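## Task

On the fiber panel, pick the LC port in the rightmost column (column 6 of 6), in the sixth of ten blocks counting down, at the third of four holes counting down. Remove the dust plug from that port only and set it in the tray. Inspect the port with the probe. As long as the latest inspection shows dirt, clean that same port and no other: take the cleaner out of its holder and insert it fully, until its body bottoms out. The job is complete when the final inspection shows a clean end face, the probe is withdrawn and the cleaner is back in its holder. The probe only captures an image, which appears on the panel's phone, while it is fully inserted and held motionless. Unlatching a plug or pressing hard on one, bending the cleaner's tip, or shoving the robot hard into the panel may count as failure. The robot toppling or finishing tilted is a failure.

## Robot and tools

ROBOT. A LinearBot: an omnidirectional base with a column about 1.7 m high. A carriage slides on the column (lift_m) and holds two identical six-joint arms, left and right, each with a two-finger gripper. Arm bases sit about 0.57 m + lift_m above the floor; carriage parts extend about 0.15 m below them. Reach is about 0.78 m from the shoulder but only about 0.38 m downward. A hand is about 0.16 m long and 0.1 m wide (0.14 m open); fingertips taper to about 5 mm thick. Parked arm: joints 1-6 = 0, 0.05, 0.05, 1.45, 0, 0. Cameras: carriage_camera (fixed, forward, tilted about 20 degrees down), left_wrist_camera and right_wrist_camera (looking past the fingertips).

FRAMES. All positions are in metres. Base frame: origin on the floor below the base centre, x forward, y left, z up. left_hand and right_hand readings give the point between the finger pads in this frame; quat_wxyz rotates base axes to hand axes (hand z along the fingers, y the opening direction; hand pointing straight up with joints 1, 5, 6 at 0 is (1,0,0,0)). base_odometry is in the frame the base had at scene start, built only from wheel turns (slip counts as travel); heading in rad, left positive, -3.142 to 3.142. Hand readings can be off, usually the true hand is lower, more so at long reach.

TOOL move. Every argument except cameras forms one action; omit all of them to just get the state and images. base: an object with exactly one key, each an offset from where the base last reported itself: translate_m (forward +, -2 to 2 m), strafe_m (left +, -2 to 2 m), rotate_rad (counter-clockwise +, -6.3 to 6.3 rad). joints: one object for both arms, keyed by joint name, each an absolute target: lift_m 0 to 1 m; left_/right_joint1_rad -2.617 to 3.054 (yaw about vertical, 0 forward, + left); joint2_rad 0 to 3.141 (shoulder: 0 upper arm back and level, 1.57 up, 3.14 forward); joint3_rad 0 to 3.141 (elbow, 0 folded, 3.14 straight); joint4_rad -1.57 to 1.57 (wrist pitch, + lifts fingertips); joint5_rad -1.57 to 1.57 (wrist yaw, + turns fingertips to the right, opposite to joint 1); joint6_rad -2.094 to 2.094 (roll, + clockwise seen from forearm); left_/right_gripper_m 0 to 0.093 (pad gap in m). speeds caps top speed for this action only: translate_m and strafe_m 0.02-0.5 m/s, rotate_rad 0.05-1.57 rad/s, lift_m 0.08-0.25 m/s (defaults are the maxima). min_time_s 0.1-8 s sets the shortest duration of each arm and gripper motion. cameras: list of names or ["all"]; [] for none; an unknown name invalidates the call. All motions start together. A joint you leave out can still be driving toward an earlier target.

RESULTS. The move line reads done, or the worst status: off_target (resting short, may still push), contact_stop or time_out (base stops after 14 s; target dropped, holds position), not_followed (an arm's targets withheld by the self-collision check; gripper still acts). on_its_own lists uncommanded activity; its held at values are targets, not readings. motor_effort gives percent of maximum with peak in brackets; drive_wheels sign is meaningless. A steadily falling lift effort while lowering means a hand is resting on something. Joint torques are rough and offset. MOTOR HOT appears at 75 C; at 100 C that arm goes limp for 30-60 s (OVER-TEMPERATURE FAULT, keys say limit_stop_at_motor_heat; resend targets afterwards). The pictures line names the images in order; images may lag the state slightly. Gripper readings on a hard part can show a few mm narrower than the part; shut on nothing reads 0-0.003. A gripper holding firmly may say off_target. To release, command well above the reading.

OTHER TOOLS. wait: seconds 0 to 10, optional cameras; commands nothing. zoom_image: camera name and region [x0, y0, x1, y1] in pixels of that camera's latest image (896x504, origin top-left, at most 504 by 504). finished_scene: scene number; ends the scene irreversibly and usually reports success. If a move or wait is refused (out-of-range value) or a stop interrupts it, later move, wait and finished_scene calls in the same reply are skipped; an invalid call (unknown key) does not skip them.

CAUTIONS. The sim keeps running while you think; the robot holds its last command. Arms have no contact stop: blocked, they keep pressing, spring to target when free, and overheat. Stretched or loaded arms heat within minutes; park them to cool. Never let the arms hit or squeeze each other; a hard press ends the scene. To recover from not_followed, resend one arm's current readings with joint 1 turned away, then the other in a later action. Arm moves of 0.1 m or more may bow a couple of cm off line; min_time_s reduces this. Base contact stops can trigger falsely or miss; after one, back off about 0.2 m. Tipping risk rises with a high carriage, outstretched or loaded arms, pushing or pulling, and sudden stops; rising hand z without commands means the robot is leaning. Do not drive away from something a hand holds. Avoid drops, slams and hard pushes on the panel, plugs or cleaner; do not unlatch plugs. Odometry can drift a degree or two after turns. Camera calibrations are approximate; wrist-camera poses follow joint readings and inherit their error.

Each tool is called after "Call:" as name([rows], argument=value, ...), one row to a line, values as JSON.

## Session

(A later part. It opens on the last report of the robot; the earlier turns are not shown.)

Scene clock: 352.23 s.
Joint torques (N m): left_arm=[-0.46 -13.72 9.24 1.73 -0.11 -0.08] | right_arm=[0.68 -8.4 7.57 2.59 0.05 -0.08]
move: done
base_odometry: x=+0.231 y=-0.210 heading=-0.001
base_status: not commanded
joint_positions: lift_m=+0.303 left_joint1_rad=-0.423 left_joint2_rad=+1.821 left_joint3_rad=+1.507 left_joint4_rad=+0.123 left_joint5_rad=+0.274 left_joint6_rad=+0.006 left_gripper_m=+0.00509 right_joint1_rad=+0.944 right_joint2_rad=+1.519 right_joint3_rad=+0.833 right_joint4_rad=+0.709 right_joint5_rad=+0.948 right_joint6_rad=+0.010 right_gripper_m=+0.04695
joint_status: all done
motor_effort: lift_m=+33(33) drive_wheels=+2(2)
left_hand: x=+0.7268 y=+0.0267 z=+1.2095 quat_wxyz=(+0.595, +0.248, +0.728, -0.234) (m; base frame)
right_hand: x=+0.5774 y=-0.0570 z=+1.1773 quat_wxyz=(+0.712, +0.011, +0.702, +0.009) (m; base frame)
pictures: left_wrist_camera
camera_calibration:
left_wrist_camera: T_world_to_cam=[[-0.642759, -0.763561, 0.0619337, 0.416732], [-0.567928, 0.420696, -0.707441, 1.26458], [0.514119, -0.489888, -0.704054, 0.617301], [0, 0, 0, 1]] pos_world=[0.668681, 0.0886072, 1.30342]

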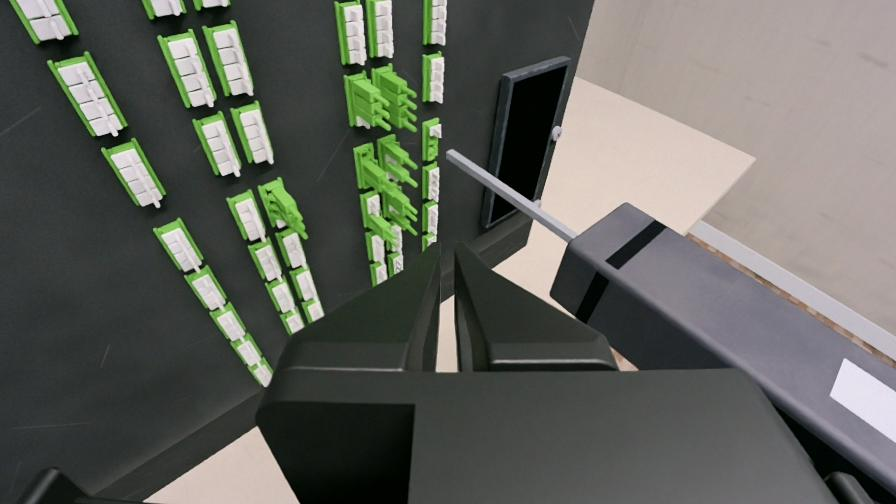

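Call:
move(joints={"right_joint1_rad":0.904,"right_joint5_rad":0.902,"right_joint2_rad":1.472,"right_joint3_rad":0.831,"right_joint4_rad":0.745}, min_time_s=2, cameras=["left_wrist_camera","right_wrist_camera"])

Call:
zoom_image(camera="left_wrist_camera", region=[400, 110, 500, 210])

Call:
zoom_image(camera="right_wrist_camera", region=[400, 40, 520, 130])

Scene clock: 374.40 s.
Joint torques (N m): left_arm=[-0.59 -13.94 9.21 1.75 -0.13 -0.13] | right_arm=[-0.4 -9.5 6.79 2.47 -0.1 -0.07]
move: off_target
base_odometry: x=+0.231 y=-0.210 heading=-0.001
base_status: not commanded
joint_positions: lift_m=+0.303 left_joint1_rad=-0.423 left_joint2_rad=+1.821 left_joint3_rad=+1.507 left_joint4_rad=+0.122 left_joint5_rad=+0.274 left_joint6_rad=+0.006 left_gripper_m=+0.00509 right_joint1_rad=+0.910 right_joint2_rad=+1.513 right_joint3_rad=+0.823 right_joint4_rad=+0.699 right_joint5_rad=+0.911 right_joint6_rad=+0.010 right_gripper_m=+0.04695
joint_status: right_joint4_rad off_target (ended at +0.699, target +0.745); the others done
motor_effort: lift_m=+33(33) drive_wheels=+2(2)
left_hand: x=+0.7268 y=+0.0268 z=+1.2092 quat_wxyz=(+0.594, +0.248, +0.728, -0.234) (m; base frame)
right_hand: x=+0.5843 y=-0.0641 z=+1.1740 quat_wxyz=(+0.709, +0.006, +0.705, +0.006) (m; base frame)
pictures: left_wrist_camera, right_wrist_camera
camera_calibration:
left_wrist_camera: T_world_to_cam=[[-0.642349, -0.763884, 0.0621918, 0.416227], [-0.568846, 0.420811, -0.706635, 1.26404], [0.513617, -0.489284, -0.70484, 0.618416], [0, 0, 0, 1]] pos_world=[0.66878, 0.0886082, 1.30321]
right_wrist_camera: T_world_to_cam=[[0.00826998, -0.999372, 0.0344538, -0.11576], [-0.590853, -0.0326807, -0.806117, 1.28857], [0.806737, -0.0136905, -0.590752, 0.345734], [0, 0, 0, 1]] pos_world=[0.483398, -0.0688425, 1.24697]

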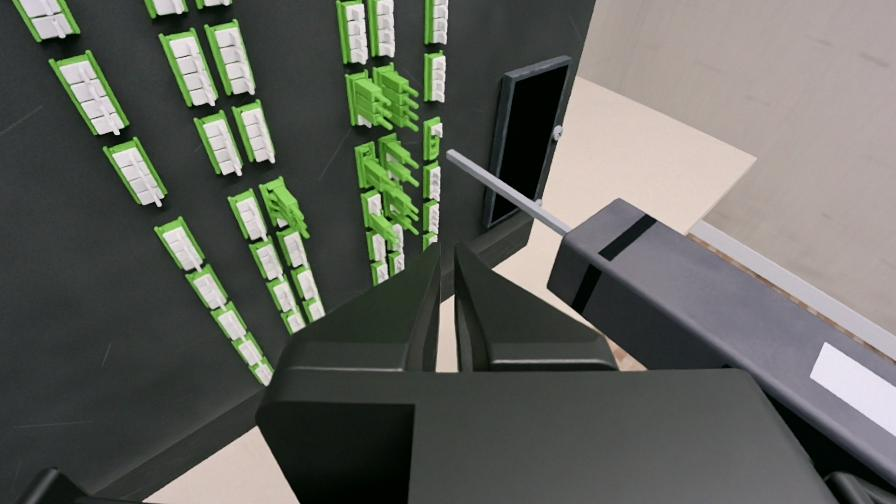

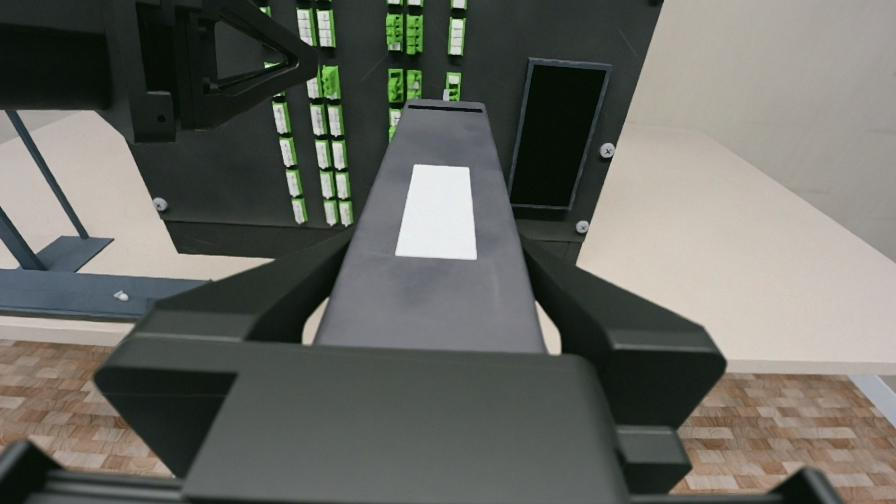

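Scaled by 5.040 from the camera's 896x504 image, which has a finer 1280x720 frame.

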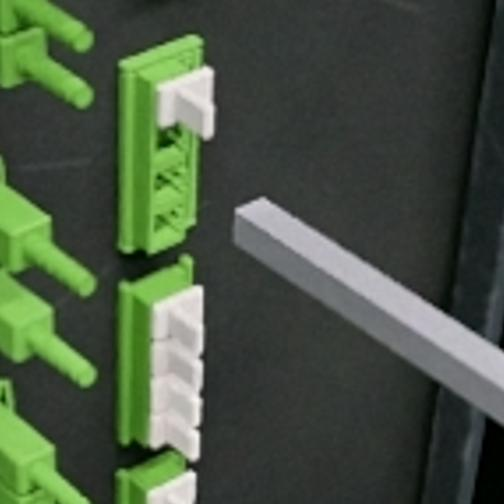

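Scaled by 4.200 from the camera's 896x504 image, which has a finer 1280x720 frame.

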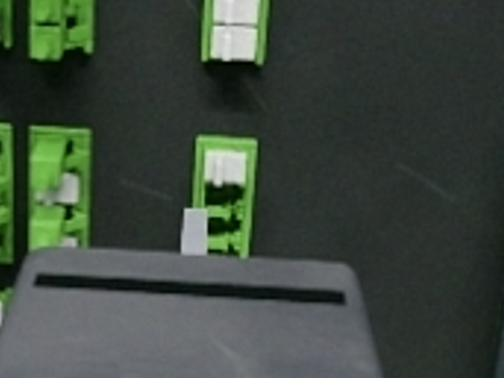

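Call:
move(joints={"right_joint1_rad":0.861,"right_joint5_rad":0.858,"right_joint2_rad":1.525,"right_joint3_rad":0.824,"right_joint4_rad":0.787}, min_time_s=2, cameras=["left_wrist_camera","right_wrist_camera"])

Call:
zoom_image(camera="left_wrist_camera", region=[400, 110, 500, 210])

Call:
zoom_image(camera="right_wrist_camera", region=[400, 40, 520, 130])

Scene clock: 387.57 s.
Joint torques (N m): left_arm=[-0.46 -13.79 9.25 1.74 -0.13 -0.09] | right_arm=[-0.4 -6.67 6.64 2.89 -0.1 -0.08]
move: off_target
base_odometry: x=+0.231 y=-0.210 heading=-0.001
base_status: not commanded
joint_positions: lift_m=+0.303 left_joint1_rad=-0.423 left_joint2_rad=+1.821 left_joint3_rad=+1.507 left_joint4_rad=+0.122 left_joint5_rad=+0.274 left_joint6_rad=+0.006 left_gripper_m=+0.00509 right_joint1_rad=+0.867 right_joint2_rad=+1.530 right_joint3_rad=+0.818 right_joint4_rad=+0.706 right_joint5_rad=+0.866 right_joint6_rad=+0.010 right_gripper_m=+0.04695
joint_status: right_joint4_rad off_target (ended at +0.706, target +0.787); the others done
motor_effort: lift_m=+33(33) drive_wheels=+2(2)
left_hand: x=+0.7268 y=+0.0268 z=+1.2092 quat_wxyz=(+0.594, +0.248, +0.728, -0.234) (m; base frame)
right_hand: x=+0.5960 y=-0.0705 z=+1.1661 quat_wxyz=(+0.705, +0.001, +0.709, +0.002) (m; base frame)
pictures: left_wrist_camera, right_wrist_camera
camera_calibration:
left_wrist_camera: T_world_to_cam=[[-0.642349, -0.763884, 0.0621918, 0.416227], [-0.568846, 0.420811, -0.706635, 1.26404], [0.513617, -0.489284, -0.70484, 0.618416], [0, 0, 0, 1]] pos_world=[0.66878, 0.0886082, 1.30321]
right_wrist_camera: T_world_to_cam=[[0.0101368, -0.99885, 0.0468679, -0.137538], [-0.598879, -0.0435989, -0.799652, 1.28533], [0.800775, -0.0199623, -0.598632, 0.343884], [0, 0, 0, 1]] pos_world=[0.495777, -0.0744764, 1.24012]

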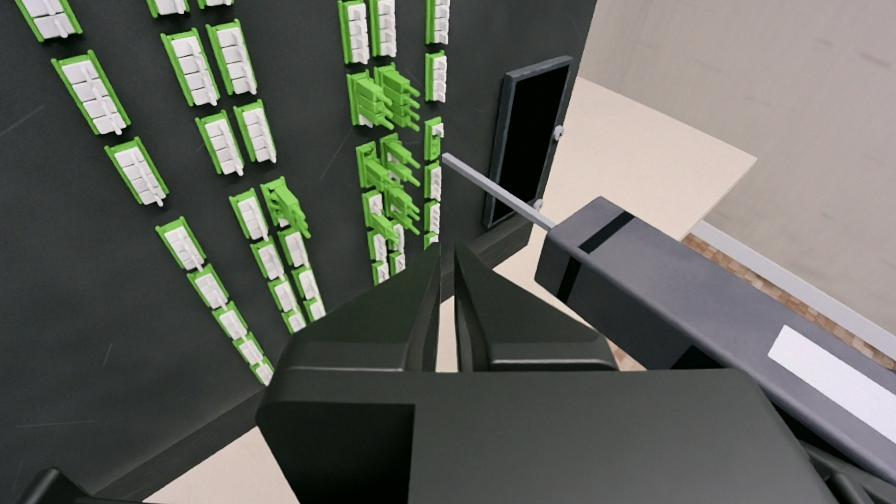

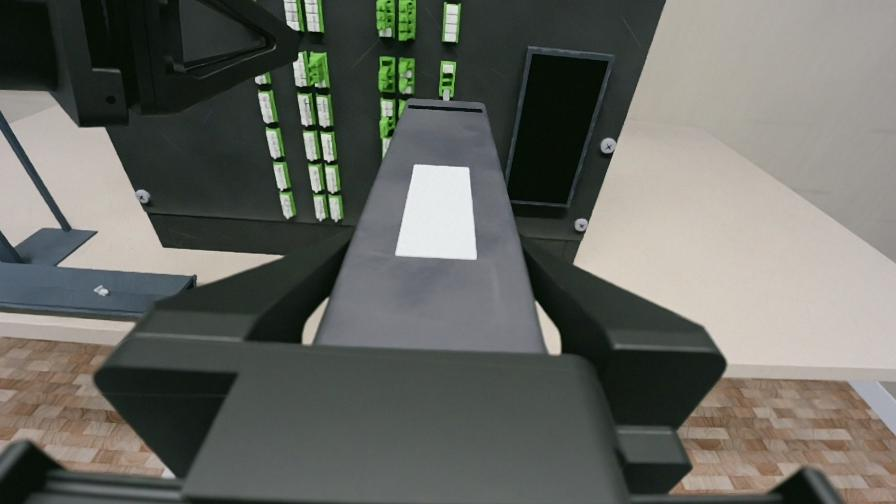

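Scaled by 5.040 from the camera's 896x504 image, which has a finer 1280x720 frame.

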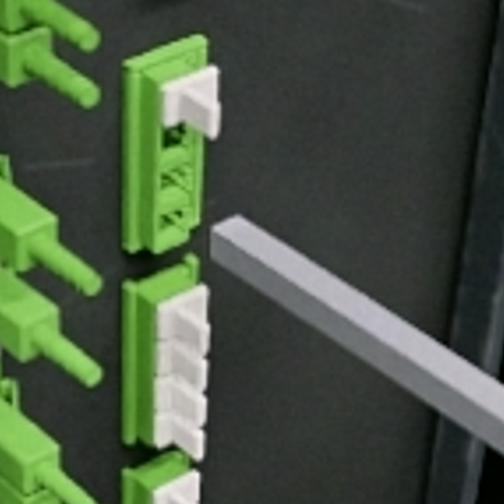

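Scaled by 4.200 from the camera's 896x504 image, which has a finer 1280x720 frame.

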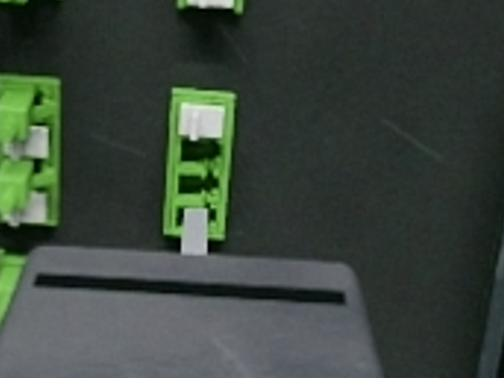

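Call:
move(joints={"right_joint1_rad":0.847,"right_joint5_rad":0.844,"right_joint2_rad":1.531,"right_joint3_rad":0.840}, min_time_s=2, cameras=["left_wrist_camera","right_wrist_camera"])

Call:
zoom_image(camera="left_wrist_camera", region=[400, 120, 480, 180])

Call:
zoom_image(camera="right_wrist_camera", region=[410, 50, 490, 110])

Scene clock: 421.70 s.
Joint torques (N m): left_arm=[-0.43 -13.75 9.13 1.72 -0.11 -0.12] | right_arm=[-0.42 -6.63 7.88 2.88 -0.08 -0.07]
move: done
base_odometry: x=+0.231 y=-0.210 heading=-0.001
base_status: not commanded
joint_positions: lift_m=+0.303 left_joint1_rad=-0.423 left_joint2_rad=+1.821 left_joint3_rad=+1.507 left_joint4_rad=+0.122 left_joint5_rad=+0.274 left_joint6_rad=+0.006 left_gripper_m=+0.00509 right_joint1_rad=+0.853 right_joint2_rad=+1.535 right_joint3_rad=+0.818 right_joint4_rad=+0.707 right_joint5_rad=+0.852 right_joint6_rad=+0.010 right_gripper_m=+0.04695
joint_status: all done
motor_effort: lift_m=+33(33) drive_wheels=+2(2)
left_hand: x=+0.7268 y=+0.0268 z=+1.2092 quat_wxyz=(+0.594, +0.248, +0.728, -0.234) (m; base frame)
right_hand: x=+0.5997 y=-0.0728 z=+1.1644 quat_wxyz=(+0.705, +0.000, +0.710, +0.001) (m; base frame)
pictures: left_wrist_camera, right_wrist_camera
camera_calibration:
left_wrist_camera: T_world_to_cam=[[-0.642349, -0.763884, 0.0621918, 0.416227], [-0.568846, 0.420811, -0.706635, 1.26404], [0.513617, -0.489284, -0.70484, 0.618416], [0, 0, 0, 1]] pos_world=[0.66878, 0.0886082, 1.30321]
right_wrist_camera: T_world_to_cam=[[0.0102556, -0.998729, 0.0493434, -0.142729], [-0.60074, -0.045602, -0.798143, 1.28535], [0.799379, -0.0214571, -0.600444, 0.342581], [0, 0, 0, 1]] pos_world=[0.499771, -0.0765829, 1.23863]

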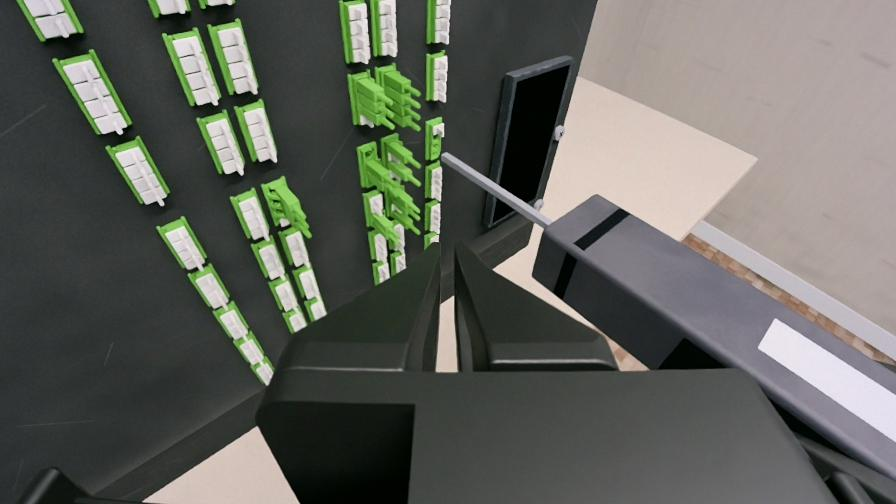

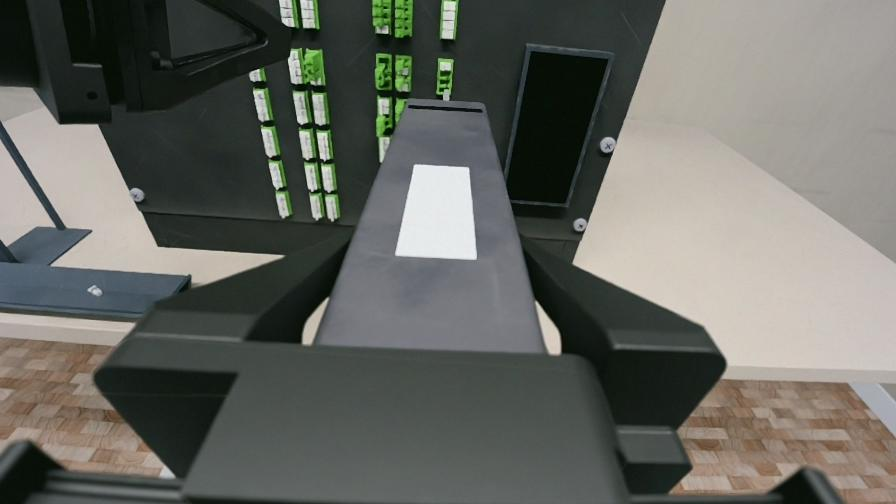

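Scaled by 6.300 from the camera's 896x504 image, which has a finer 1280x720 frame.

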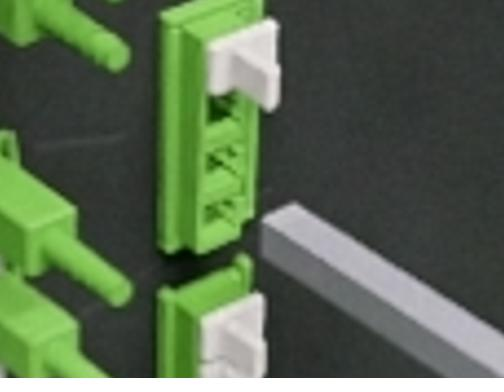

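Scaled by 6.300 from the camera's 896x504 image, which has a finer 1280x720 frame.

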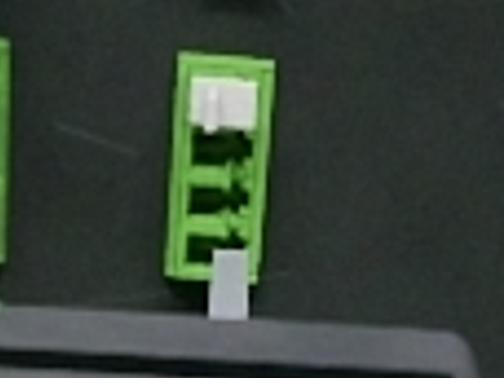

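Call:
move(joints={"right_joint1_rad":0.865,"right_joint5_rad":0.870,"right_joint2_rad":1.529,"right_joint3_rad":0.870}, min_time_s=2, cameras=["left_wrist_camera","right_wrist_camera"])

Call:
zoom_image(camera="left_wrist_camera", region=[400, 120, 480, 180])

Call:
zoom_image(camera="right_wrist_camera", region=[410, 50, 490, 110])

Scene clock: 436.57 s.
Joint torques (N m): left_arm=[-0.47 -13.83 9.32 1.77 -0.13 -0.1] | right_arm=[0.76 -6.79 9.65 2.88 0.1 -0.08]
move: done
base_odometry: x=+0.231 y=-0.210 heading=-0.001
base_status: not commanded
joint_positions: lift_m=+0.303 left_joint1_rad=-0.423 left_joint2_rad=+1.821 left_joint3_rad=+1.507 left_joint4_rad=+0.122 left_joint5_rad=+0.274 left_joint6_rad=+0.006 left_gripper_m=+0.00509 right_joint1_rad=+0.858 right_joint2_rad=+1.535 right_joint3_rad=+0.826 right_joint4_rad=+0.707 right_joint5_rad=+0.860 right_joint6_rad=+0.010 right_gripper_m=+0.04695
joint_status: all done
motor_effort: lift_m=+33(33) drive_wheels=+2(2)
left_hand: x=+0.7268 y=+0.0268 z=+1.2092 quat_wxyz=(+0.594, +0.248, +0.728, -0.234) (m; base frame)
right_hand: x=+0.5992 y=-0.0718 z=+1.1676 quat_wxyz=(+0.707, +0.004, +0.708, +0.002) (m; base frame)
pictures: left_wrist_camera, right_wrist_camera
camera_calibration:
left_wrist_camera: T_world_to_cam=[[-0.642349, -0.763884, 0.0621918, 0.416227], [-0.568846, 0.420811, -0.706635, 1.26404], [0.513617, -0.489284, -0.70484, 0.618416], [0, 0, 0, 1]] pos_world=[0.66878, 0.0886082, 1.30321]
right_wrist_camera: T_world_to_cam=[[0.0066455, -0.999035, 0.0434138, -0.132796], [-0.596635, -0.0388017, -0.801574, 1.28971], [0.802485, -0.0205753, -0.596317, 0.338318], [0, 0, 0, 1]] pos_world=[0.498874, -0.0756643, 1.24131]

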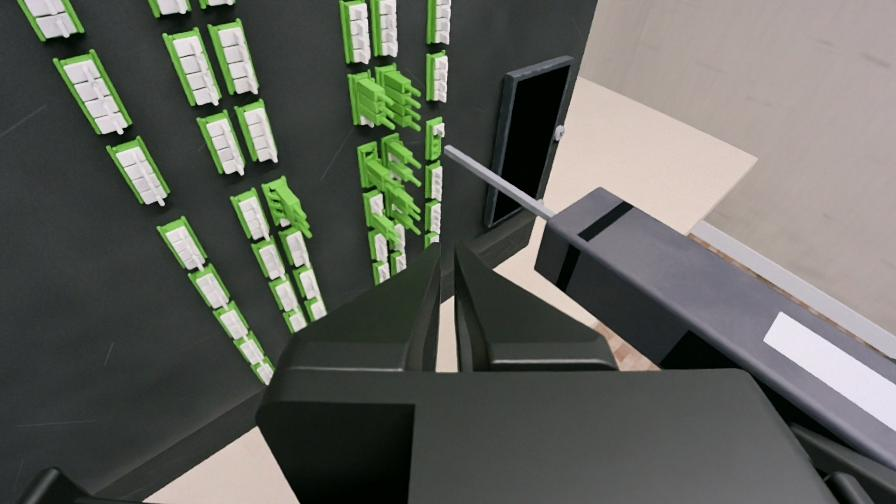

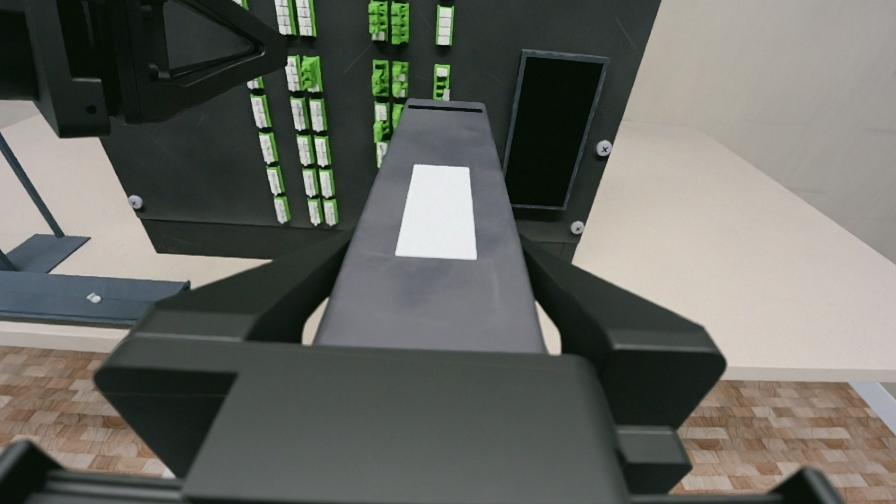

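Scaled by 6.300 from the camera's 896x504 image, which has a finer 1280x720 frame.

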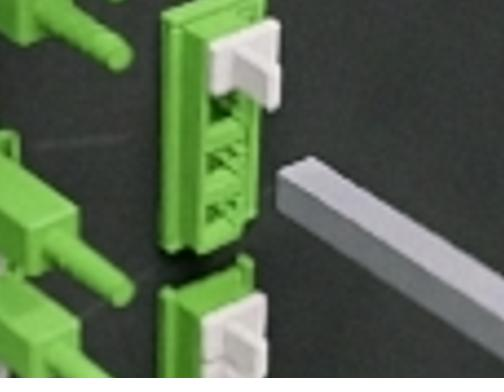

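Scaled by 6.300 from the camera's 896x504 image, which has a finer 1280x720 frame.

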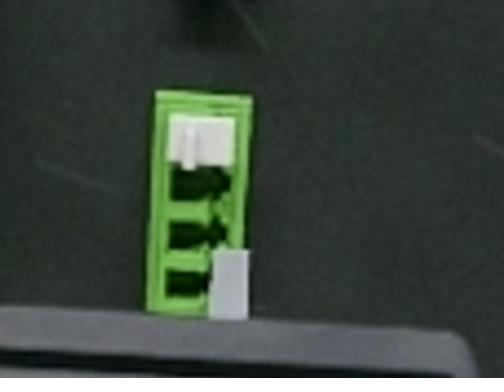

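Call:
move(joints={"right_joint1_rad":0.868,"right_joint2_rad":1.543,"right_joint3_rad":0.886}, min_time_s=2, cameras=["left_wrist_camera","right_wrist_camera"])

Call:
zoom_image(camera="left_wrist_camera", region=[400, 120, 480, 180])

Call:
zoom_image(camera="right_wrist_camera", region=[410, 50, 490, 110])

Scene clock: 452.00 s.
Joint torques (N m): left_arm=[-0.58 -13.79 9.14 1.74 -0.09 -0.04] | right_arm=[0.77 -6.83 9.66 2.87 0.09 -0.07]
move: done
base_odometry: x=+0.231 y=-0.210 heading=-0.001
base_status: not commanded
joint_positions: lift_m=+0.303 left_joint1_rad=-0.423 left_joint2_rad=+1.821 left_joint3_rad=+1.507 left_joint4_rad=+0.122 left_joint5_rad=+0.274 left_joint6_rad=+0.006 left_gripper_m=+0.00509 right_joint1_rad=+0.860 right_joint2_rad=+1.548 right_joint3_rad=+0.842 right_joint4_rad=+0.707 right_joint5_rad=+0.861 right_joint6_rad=+0.010 right_gripper_m=+0.04695
joint_status: all done
motor_effort: lift_m=+33(33) drive_wheels=+2(2)
left_hand: x=+0.7268 y=+0.0268 z=+1.2092 quat_wxyz=(+0.594, +0.248, +0.728, -0.234) (m; base frame)
right_hand: x=+0.6011 y=-0.0680 z=+1.1690 quat_wxyz=(+0.707, +0.004, +0.707, +0.004) (m; base frame)
pictures: left_wrist_camera, right_wrist_camera
camera_calibration:
left_wrist_camera: T_world_to_cam=[[-0.642349, -0.763884, 0.0621918, 0.416227], [-0.568846, 0.420811, -0.706635, 1.26404], [0.513617, -0.489284, -0.70484, 0.618416], [0, 0, 0, 1]] pos_world=[0.66878, 0.0886082, 1.30321]
right_wrist_camera: T_world_to_cam=[[0.00846546, -0.999118, 0.0411317, -0.12754], [-0.59496, -0.0380929, -0.802852, 1.29262], [0.803711, -0.0176752, -0.594758, 0.335383], [0, 0, 0, 1]] pos_world=[0.500585, -0.0722601, 1.2425]

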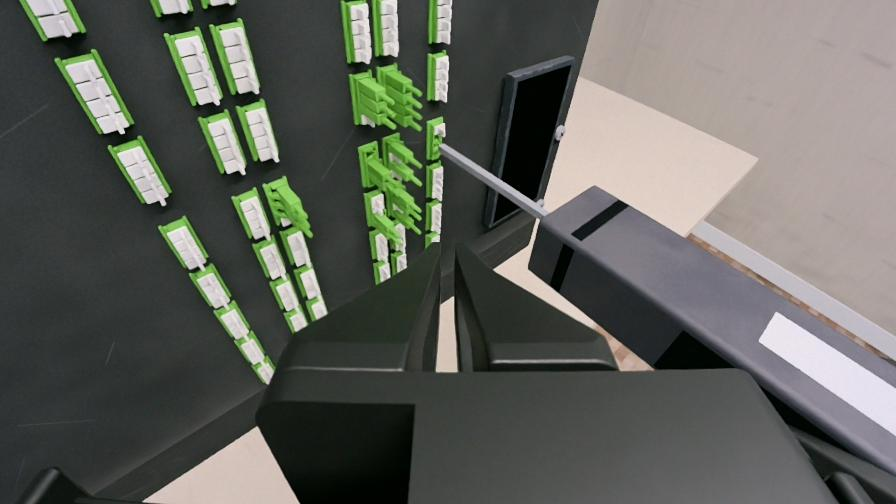

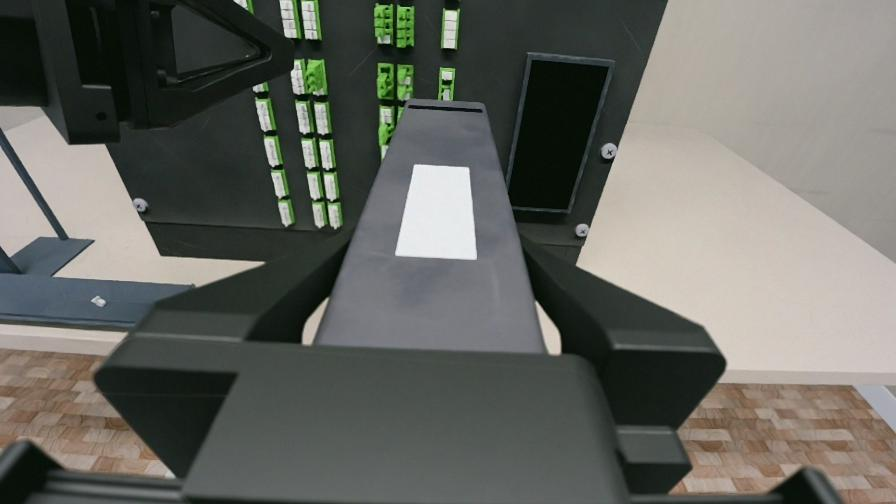

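Scaled by 6.300 from the camera's 896x504 image, which has a finer 1280x720 frame.

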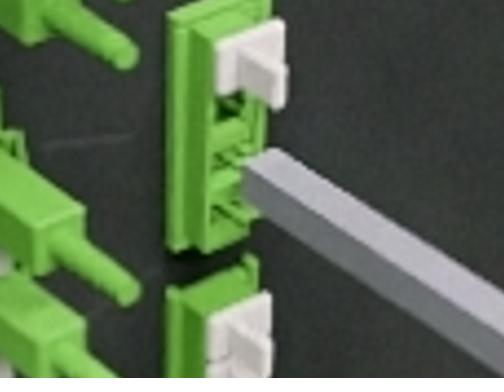

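Scaled by 6.300 from the camera's 896x504 image, which has a finer 1280x720 frame.

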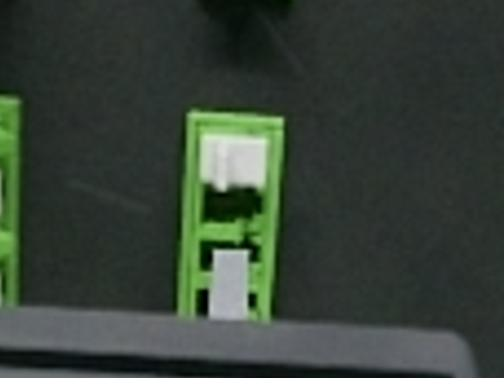

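Call:
move(base={"translate_m":0.005}, speeds={"translate_m":0.02}, cameras=["left_wrist_camera","right_wrist_camera"])

Call:
zoom_image(camera="left_wrist_camera", region=[400, 120, 480, 180])

Call:
zoom_image(camera="right_wrist_camera", region=[410, 50, 490, 110])

Scene clock: 461.23 s.
Joint torques (N m): left_arm=[-0.44 -13.45 9.09 1.8 -0.11 -0.1] | right_arm=[0.62 -6.93 9.65 2.83 0.05 -0.07]
move: done
base_odometry: x=+0.235 y=-0.210 heading=-0.001
base_status: done
joint_positions: lift_m=+0.303 left_joint1_rad=-0.424 left_joint2_rad=+1.816 left_joint3_rad=+1.508 left_joint4_rad=+0.116 left_joint5_rad=+0.273 left_joint6_rad=+0.006 left_gripper_m=+0.00509 right_joint1_rad=+0.862 right_joint2_rad=+1.550 right_joint3_rad=+0.842 right_joint4_rad=+0.711 right_joint5_rad=+0.865 right_joint6_rad=+0.010 right_gripper_m=+0.04695
joint_status: not commanded
motor_effort: lift_m=+33(33) drive_wheels=+3(5)
left_hand: x=+0.7257 y=+0.0272 z=+1.2113 quat_wxyz=(+0.595, +0.248, +0.728, -0.233) (m; base frame)
right_hand: x=+0.6007 y=-0.0679 z=+1.1691 quat_wxyz=(+0.708, +0.005, +0.707, +0.003) (m; base frame)
pictures: left_wrist_camera, right_wrist_camera
camera_calibration:
left_wrist_camera: T_world_to_cam=[[-0.641834, -0.76434, 0.0619197, 0.415688], [-0.56887, 0.420432, -0.706841, 1.26492], [0.514234, -0.488899, -0.704657, 0.619957], [0, 0, 0, 1]] pos_world=[0.667576, 0.0890105, 1.30522]
right_wrist_camera: T_world_to_cam=[[0.00606168, -0.999195, 0.0396519, -0.124291], [-0.594021, -0.0354962, -0.803666, 1.29303], [0.804427, -0.0186825, -0.593758, 0.333975], [0, 0, 0, 1]] pos_world=[0.500181, -0.0720541, 1.24239]

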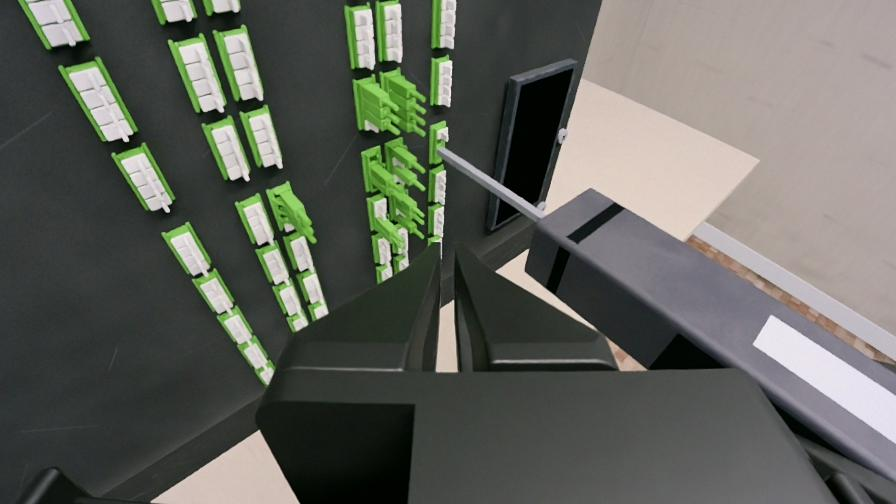

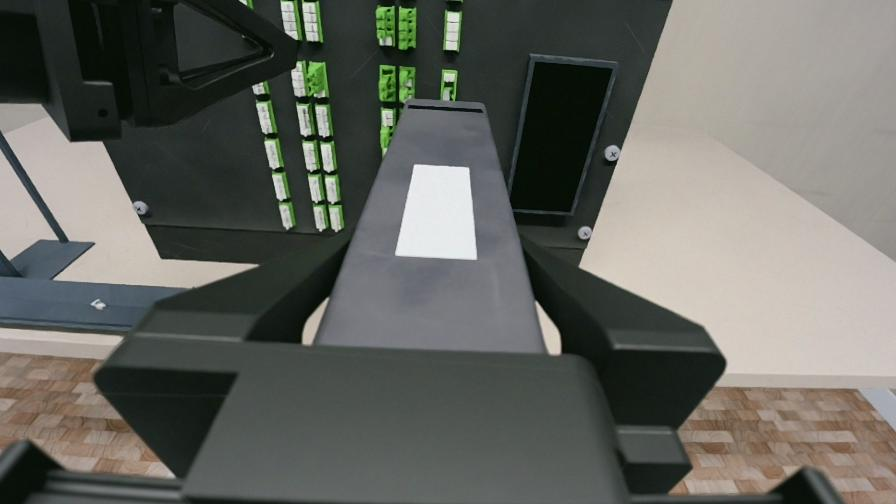

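Scaled by 6.300 from the camera's 896x504 image, which has a finer 1280x720 frame.

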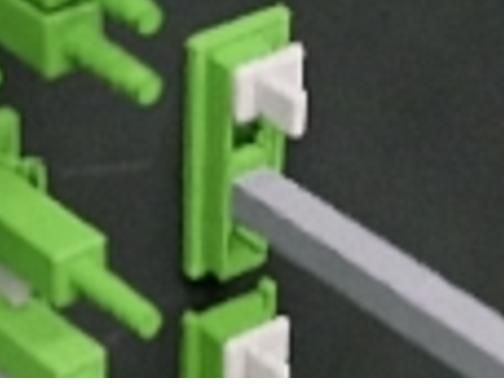

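Scaled by 6.300 from the camera's 896x504 image, which has a finer 1280x720 frame.

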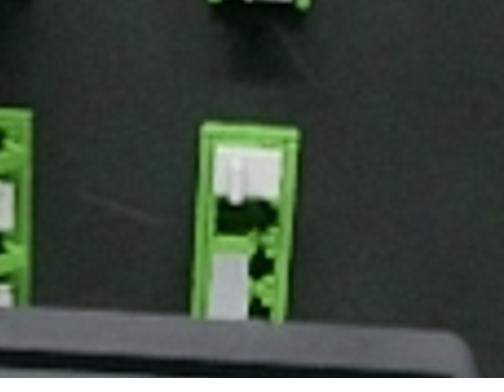

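Call:
zoom_image(camera="right_wrist_camera", region=[436, 66, 460, 104])

Call:
zoom_image(camera="left_wrist_camera", region=[422, 120, 462, 170])

Scaled by 13.263 from the camera's 896x504 image, which has a finer 1280x720 frame.

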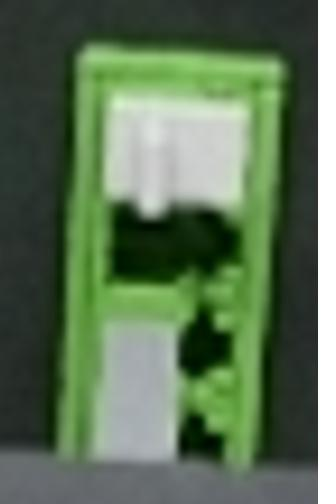

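Scaled by 10.080 from the camera's 896x504 image, which has a finer 1280x720 frame.

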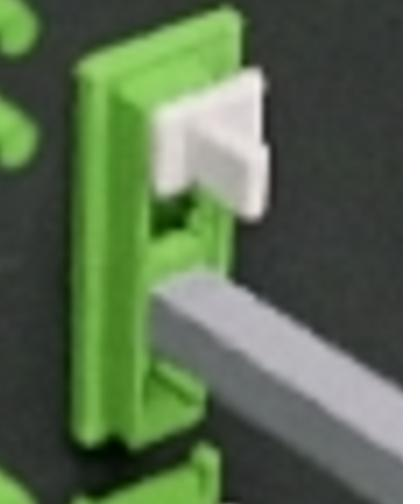

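Call:
move(base={"translate_m":0.005}, speeds={"translate_m":0.02}, cameras=["left_wrist_camera","right_wrist_camera"])

Call:
zoom_image(camera="left_wrist_camera", region=[422, 120, 462, 170])

Call:
zoom_image(camera="right_wrist_camera", region=[436, 66, 460, 104])

Scene clock: 472.10 s.
Joint torques (N m): left_arm=[-0.5 -13.01 8.8 1.77 -0.08 -0.12] | right_arm=[0.28 -6.93 9.61 2.83 -0.02 -0.07]
move: done
base_odometry: x=+0.240 y=-0.210 heading=+0.000
base_status: done
joint_positions: lift_m=+0.303 left_joint1_rad=-0.424 left_joint2_rad=+1.814 left_joint3_rad=+1.510 left_joint4_rad=+0.113 left_joint5_rad=+0.272 left_joint6_rad=+0.006 left_gripper_m=+0.00509 right_joint1_rad=+0.866 right_joint2_rad=+1.550 right_joint3_rad=+0.842 right_joint4_rad=+0.711 right_joint5_rad=+0.872 right_joint6_rad=+0.010 right_gripper_m=+0.04695
joint_status: not commanded
motor_effort: lift_m=+33(33) drive_wheels=+3(5)
left_hand: x=+0.7254 y=+0.0274 z=+1.2124 quat_wxyz=(+0.595, +0.247, +0.728, -0.233) (m; base frame)
right_hand: x=+0.5998 y=-0.0676 z=+1.1691 quat_wxyz=(+0.708, +0.006, +0.706, +0.002) (m; base frame)
pictures: left_wrist_camera, right_wrist_camera
camera_calibration:
left_wrist_camera: T_world_to_cam=[[-0.641569, -0.764589, 0.0615836, 0.4158], [-0.568516, 0.420071, -0.70734, 1.26583], [0.514955, -0.488819, -0.704186, 0.619934], [0, 0, 0, 1]] pos_world=[0.667173, 0.089212, 1.30632]
right_wrist_camera: T_world_to_cam=[[0.00345404, -0.99922, 0.0393394, -0.121998], [-0.593948, -0.0336988, -0.803798, 1.29279], [0.804496, -0.0205892, -0.593601, 0.33449], [0, 0, 0, 1]] pos_world=[0.499173, -0.0714509, 1.24249]

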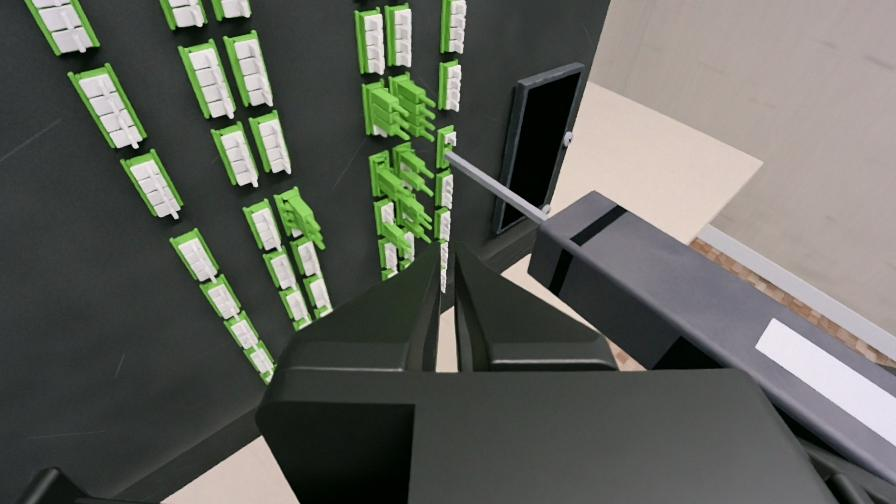

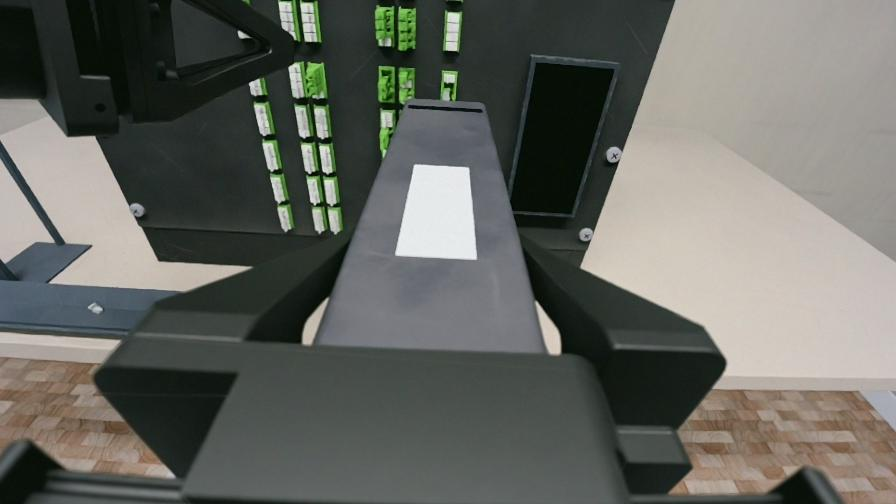

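Scaled by 10.080 from the camera's 896x504 image, which has a finer 1280x720 frame.

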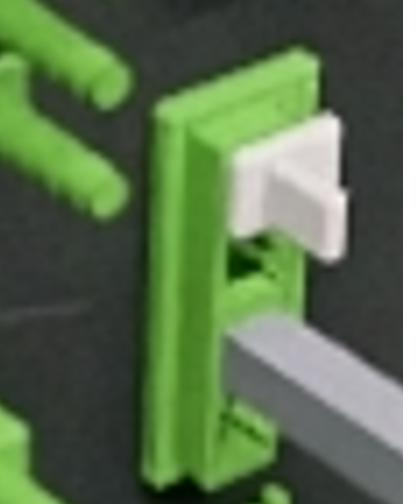

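Scaled by 13.263 from the camera's 896x504 image, which has a finer 1280x720 frame.

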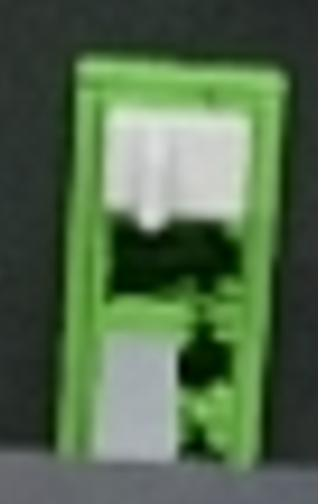

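Call:
move(base={"strafe_m":-0.001}, speeds={"strafe_m":0.02}, cameras=["left_wrist_camera","right_wrist_camera"])

Call:
zoom_image(camera="right_wrist_camera", region=[436, 66, 460, 104])

Scene clock: 479.93 s.
Joint torques (N m): left_arm=[-0.17 -13.03 8.77 1.83 -0.1 -0.1] | right_arm=[0.29 -6.94 9.66 2.83 -0.01 -0.07]
move: done
base_odometry: x=+0.240 y=-0.211 heading=+0.000
base_status: done
joint_positions: lift_m=+0.303 left_joint1_rad=-0.428 left_joint2_rad=+1.814 left_joint3_rad=+1.510 left_joint4_rad=+0.113 left_joint5_rad=+0.271 left_joint6_rad=+0.006 left_gripper_m=+0.00509 right_joint1_rad=+0.866 right_joint2_rad=+1.550 right_joint3_rad=+0.842 right_joint4_rad=+0.711 right_joint5_rad=+0.870 right_joint6_rad=+0.010 right_gripper_m=+0.04695
joint_status: not commanded
motor_effort: lift_m=+33(33) drive_wheels=+2(3)
left_hand: x=+0.7244 y=+0.0257 z=+1.2124 quat_wxyz=(+0.595, +0.248, +0.728, -0.234) (m; base frame)
right_hand: x=+0.5999 y=-0.0672 z=+1.1691 quat_wxyz=(+0.708, +0.005, +0.706, +0.003) (m; base frame)
pictures: left_wrist_camera, right_wrist_camera
camera_calibration:
left_wrist_camera: T_world_to_cam=[[-0.643601, -0.762869, 0.0617144, 0.415098], [-0.567472, 0.421533, -0.707309, 1.2652], [0.513569, -0.490246, -0.704206, 0.620627], [0, 0, 0, 1]] pos_world=[0.666387, 0.0876033, 1.30632]
right_wrist_camera: T_world_to_cam=[[0.00531275, -0.999212, 0.0393286, -0.12271], [-0.593857, -0.0347955, -0.803818, 1.29268], [0.804553, -0.0190851, -0.593574, 0.334395], [0, 0, 0, 1]] pos_world=[0.499279, -0.0712526, 1.24239]

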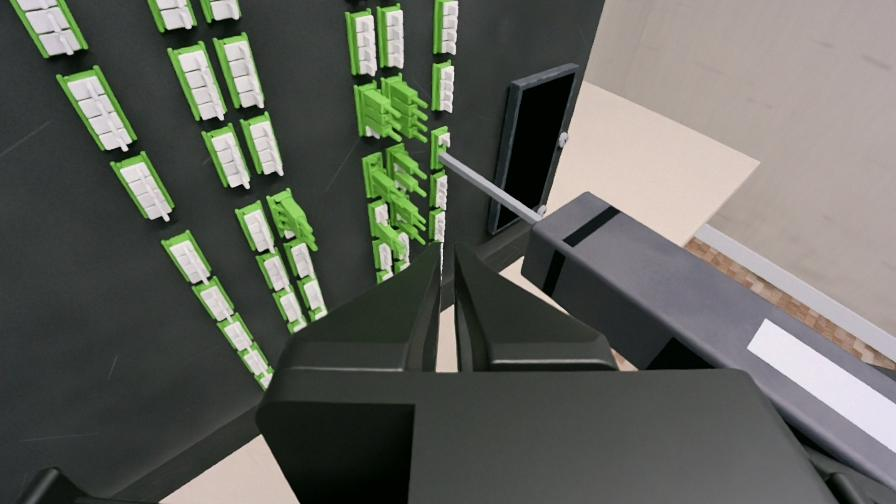

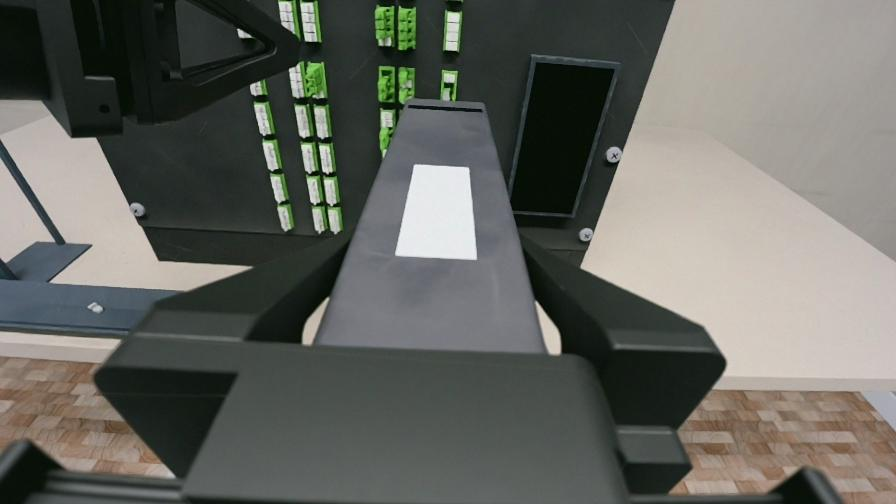

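Scaled by 13.263 from the camera's 896x504 image, which has a finer 1280x720 frame.

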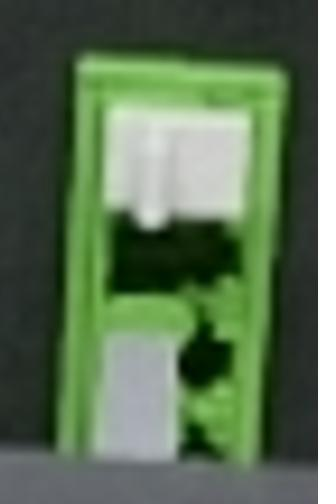

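Call:
move(base={"translate_m":0.005}, speeds={"translate_m":0.02}, cameras=["left_wrist_camera","right_wrist_camera"])

Call:
zoom_image(camera="right_wrist_camera", region=[436, 66, 460, 104])

Call:
zoom_image(camera="left_wrist_camera", region=[400, 110, 600, 270])

Scene clock: 483.47 s.
Joint torques (N m): left_arm=[-0.2 -12.89 8.94 1.8 -0.11 -0.1] | right_arm=[-0.73 -6.98 9.61 2.81 -0.21 -0.07]
move: done
base_odometry: x=+0.245 y=-0.211 heading=+0.000
base_status: done
joint_positions: lift_m=+0.303 left_joint1_rad=-0.428 left_joint2_rad=+1.813 left_joint3_rad=+1.511 left_joint4_rad=+0.111 left_joint5_rad=+0.271 left_joint6_rad=+0.006 left_gripper_m=+0.00509 right_joint1_rad=+0.878 right_joint2_rad=+1.550 right_joint3_rad=+0.842 right_joint4_rad=+0.711 right_joint5_rad=+0.891 right_joint6_rad=+0.010 right_gripper_m=+0.04695
joint_status: not commanded
motor_effort: lift_m=+33(33) drive_wheels=+4(10)
left_hand: x=+0.7243 y=+0.0258 z=+1.2132 quat_wxyz=(+0.595, +0.248, +0.728, -0.234) (m; base frame)
right_hand: x=+0.5971 y=-0.0664 z=+1.1690 quat_wxyz=(+0.708, +0.009, +0.706, +0.000) (m; base frame)
pictures: left_wrist_camera, right_wrist_camera
camera_calibration:
left_wrist_camera: T_world_to_cam=[[-0.643313, -0.763126, 0.0615448, 0.415131], [-0.567386, 0.421242, -0.707551, 1.26578], [0.514025, -0.490096, -0.703978, 0.620709], [0, 0, 0, 1]] pos_world=[0.666184, 0.0878047, 1.30702]
right_wrist_camera: T_world_to_cam=[[-0.00375796, -0.999218, 0.0393502, -0.116512], [-0.594177, -0.0294196, -0.803796, 1.29156], [0.804325, -0.0264016, -0.593602, 0.336344], [0, 0, 0, 1]] pos_world=[0.496449, -0.0695441, 1.24239]

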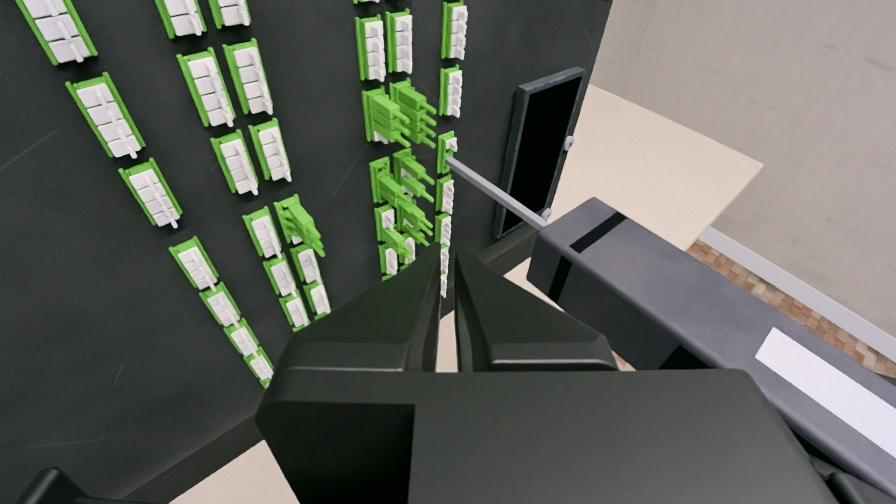

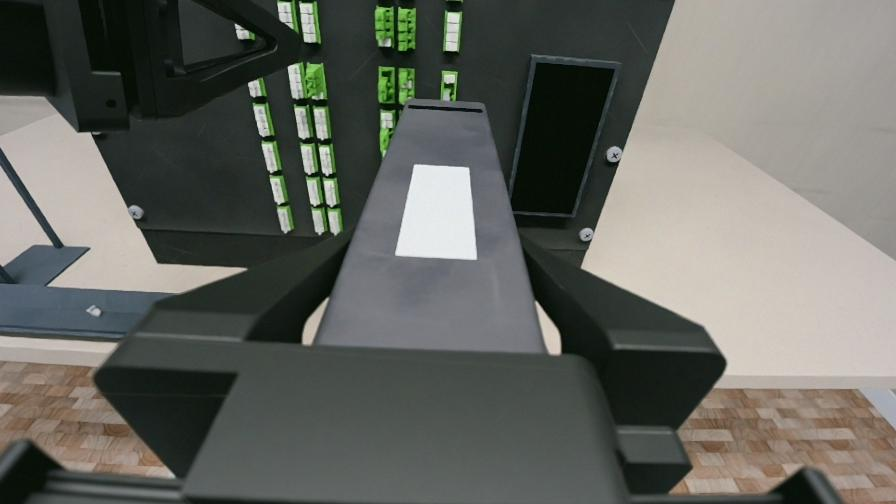

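Scaled by 13.263 from the camera's 896x504 image, which has a finer 1280x720 frame.

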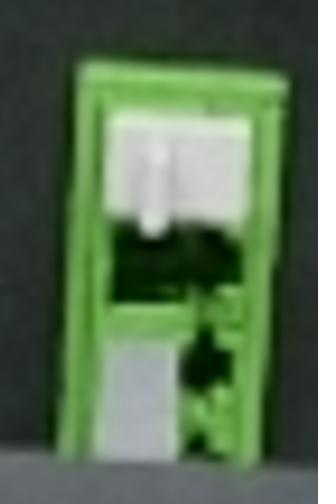

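Scaled by 2.520 from the camera's 896x504 image, which has a finer 1280x720 frame.

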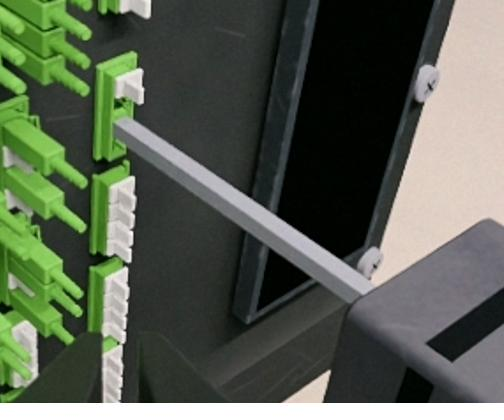

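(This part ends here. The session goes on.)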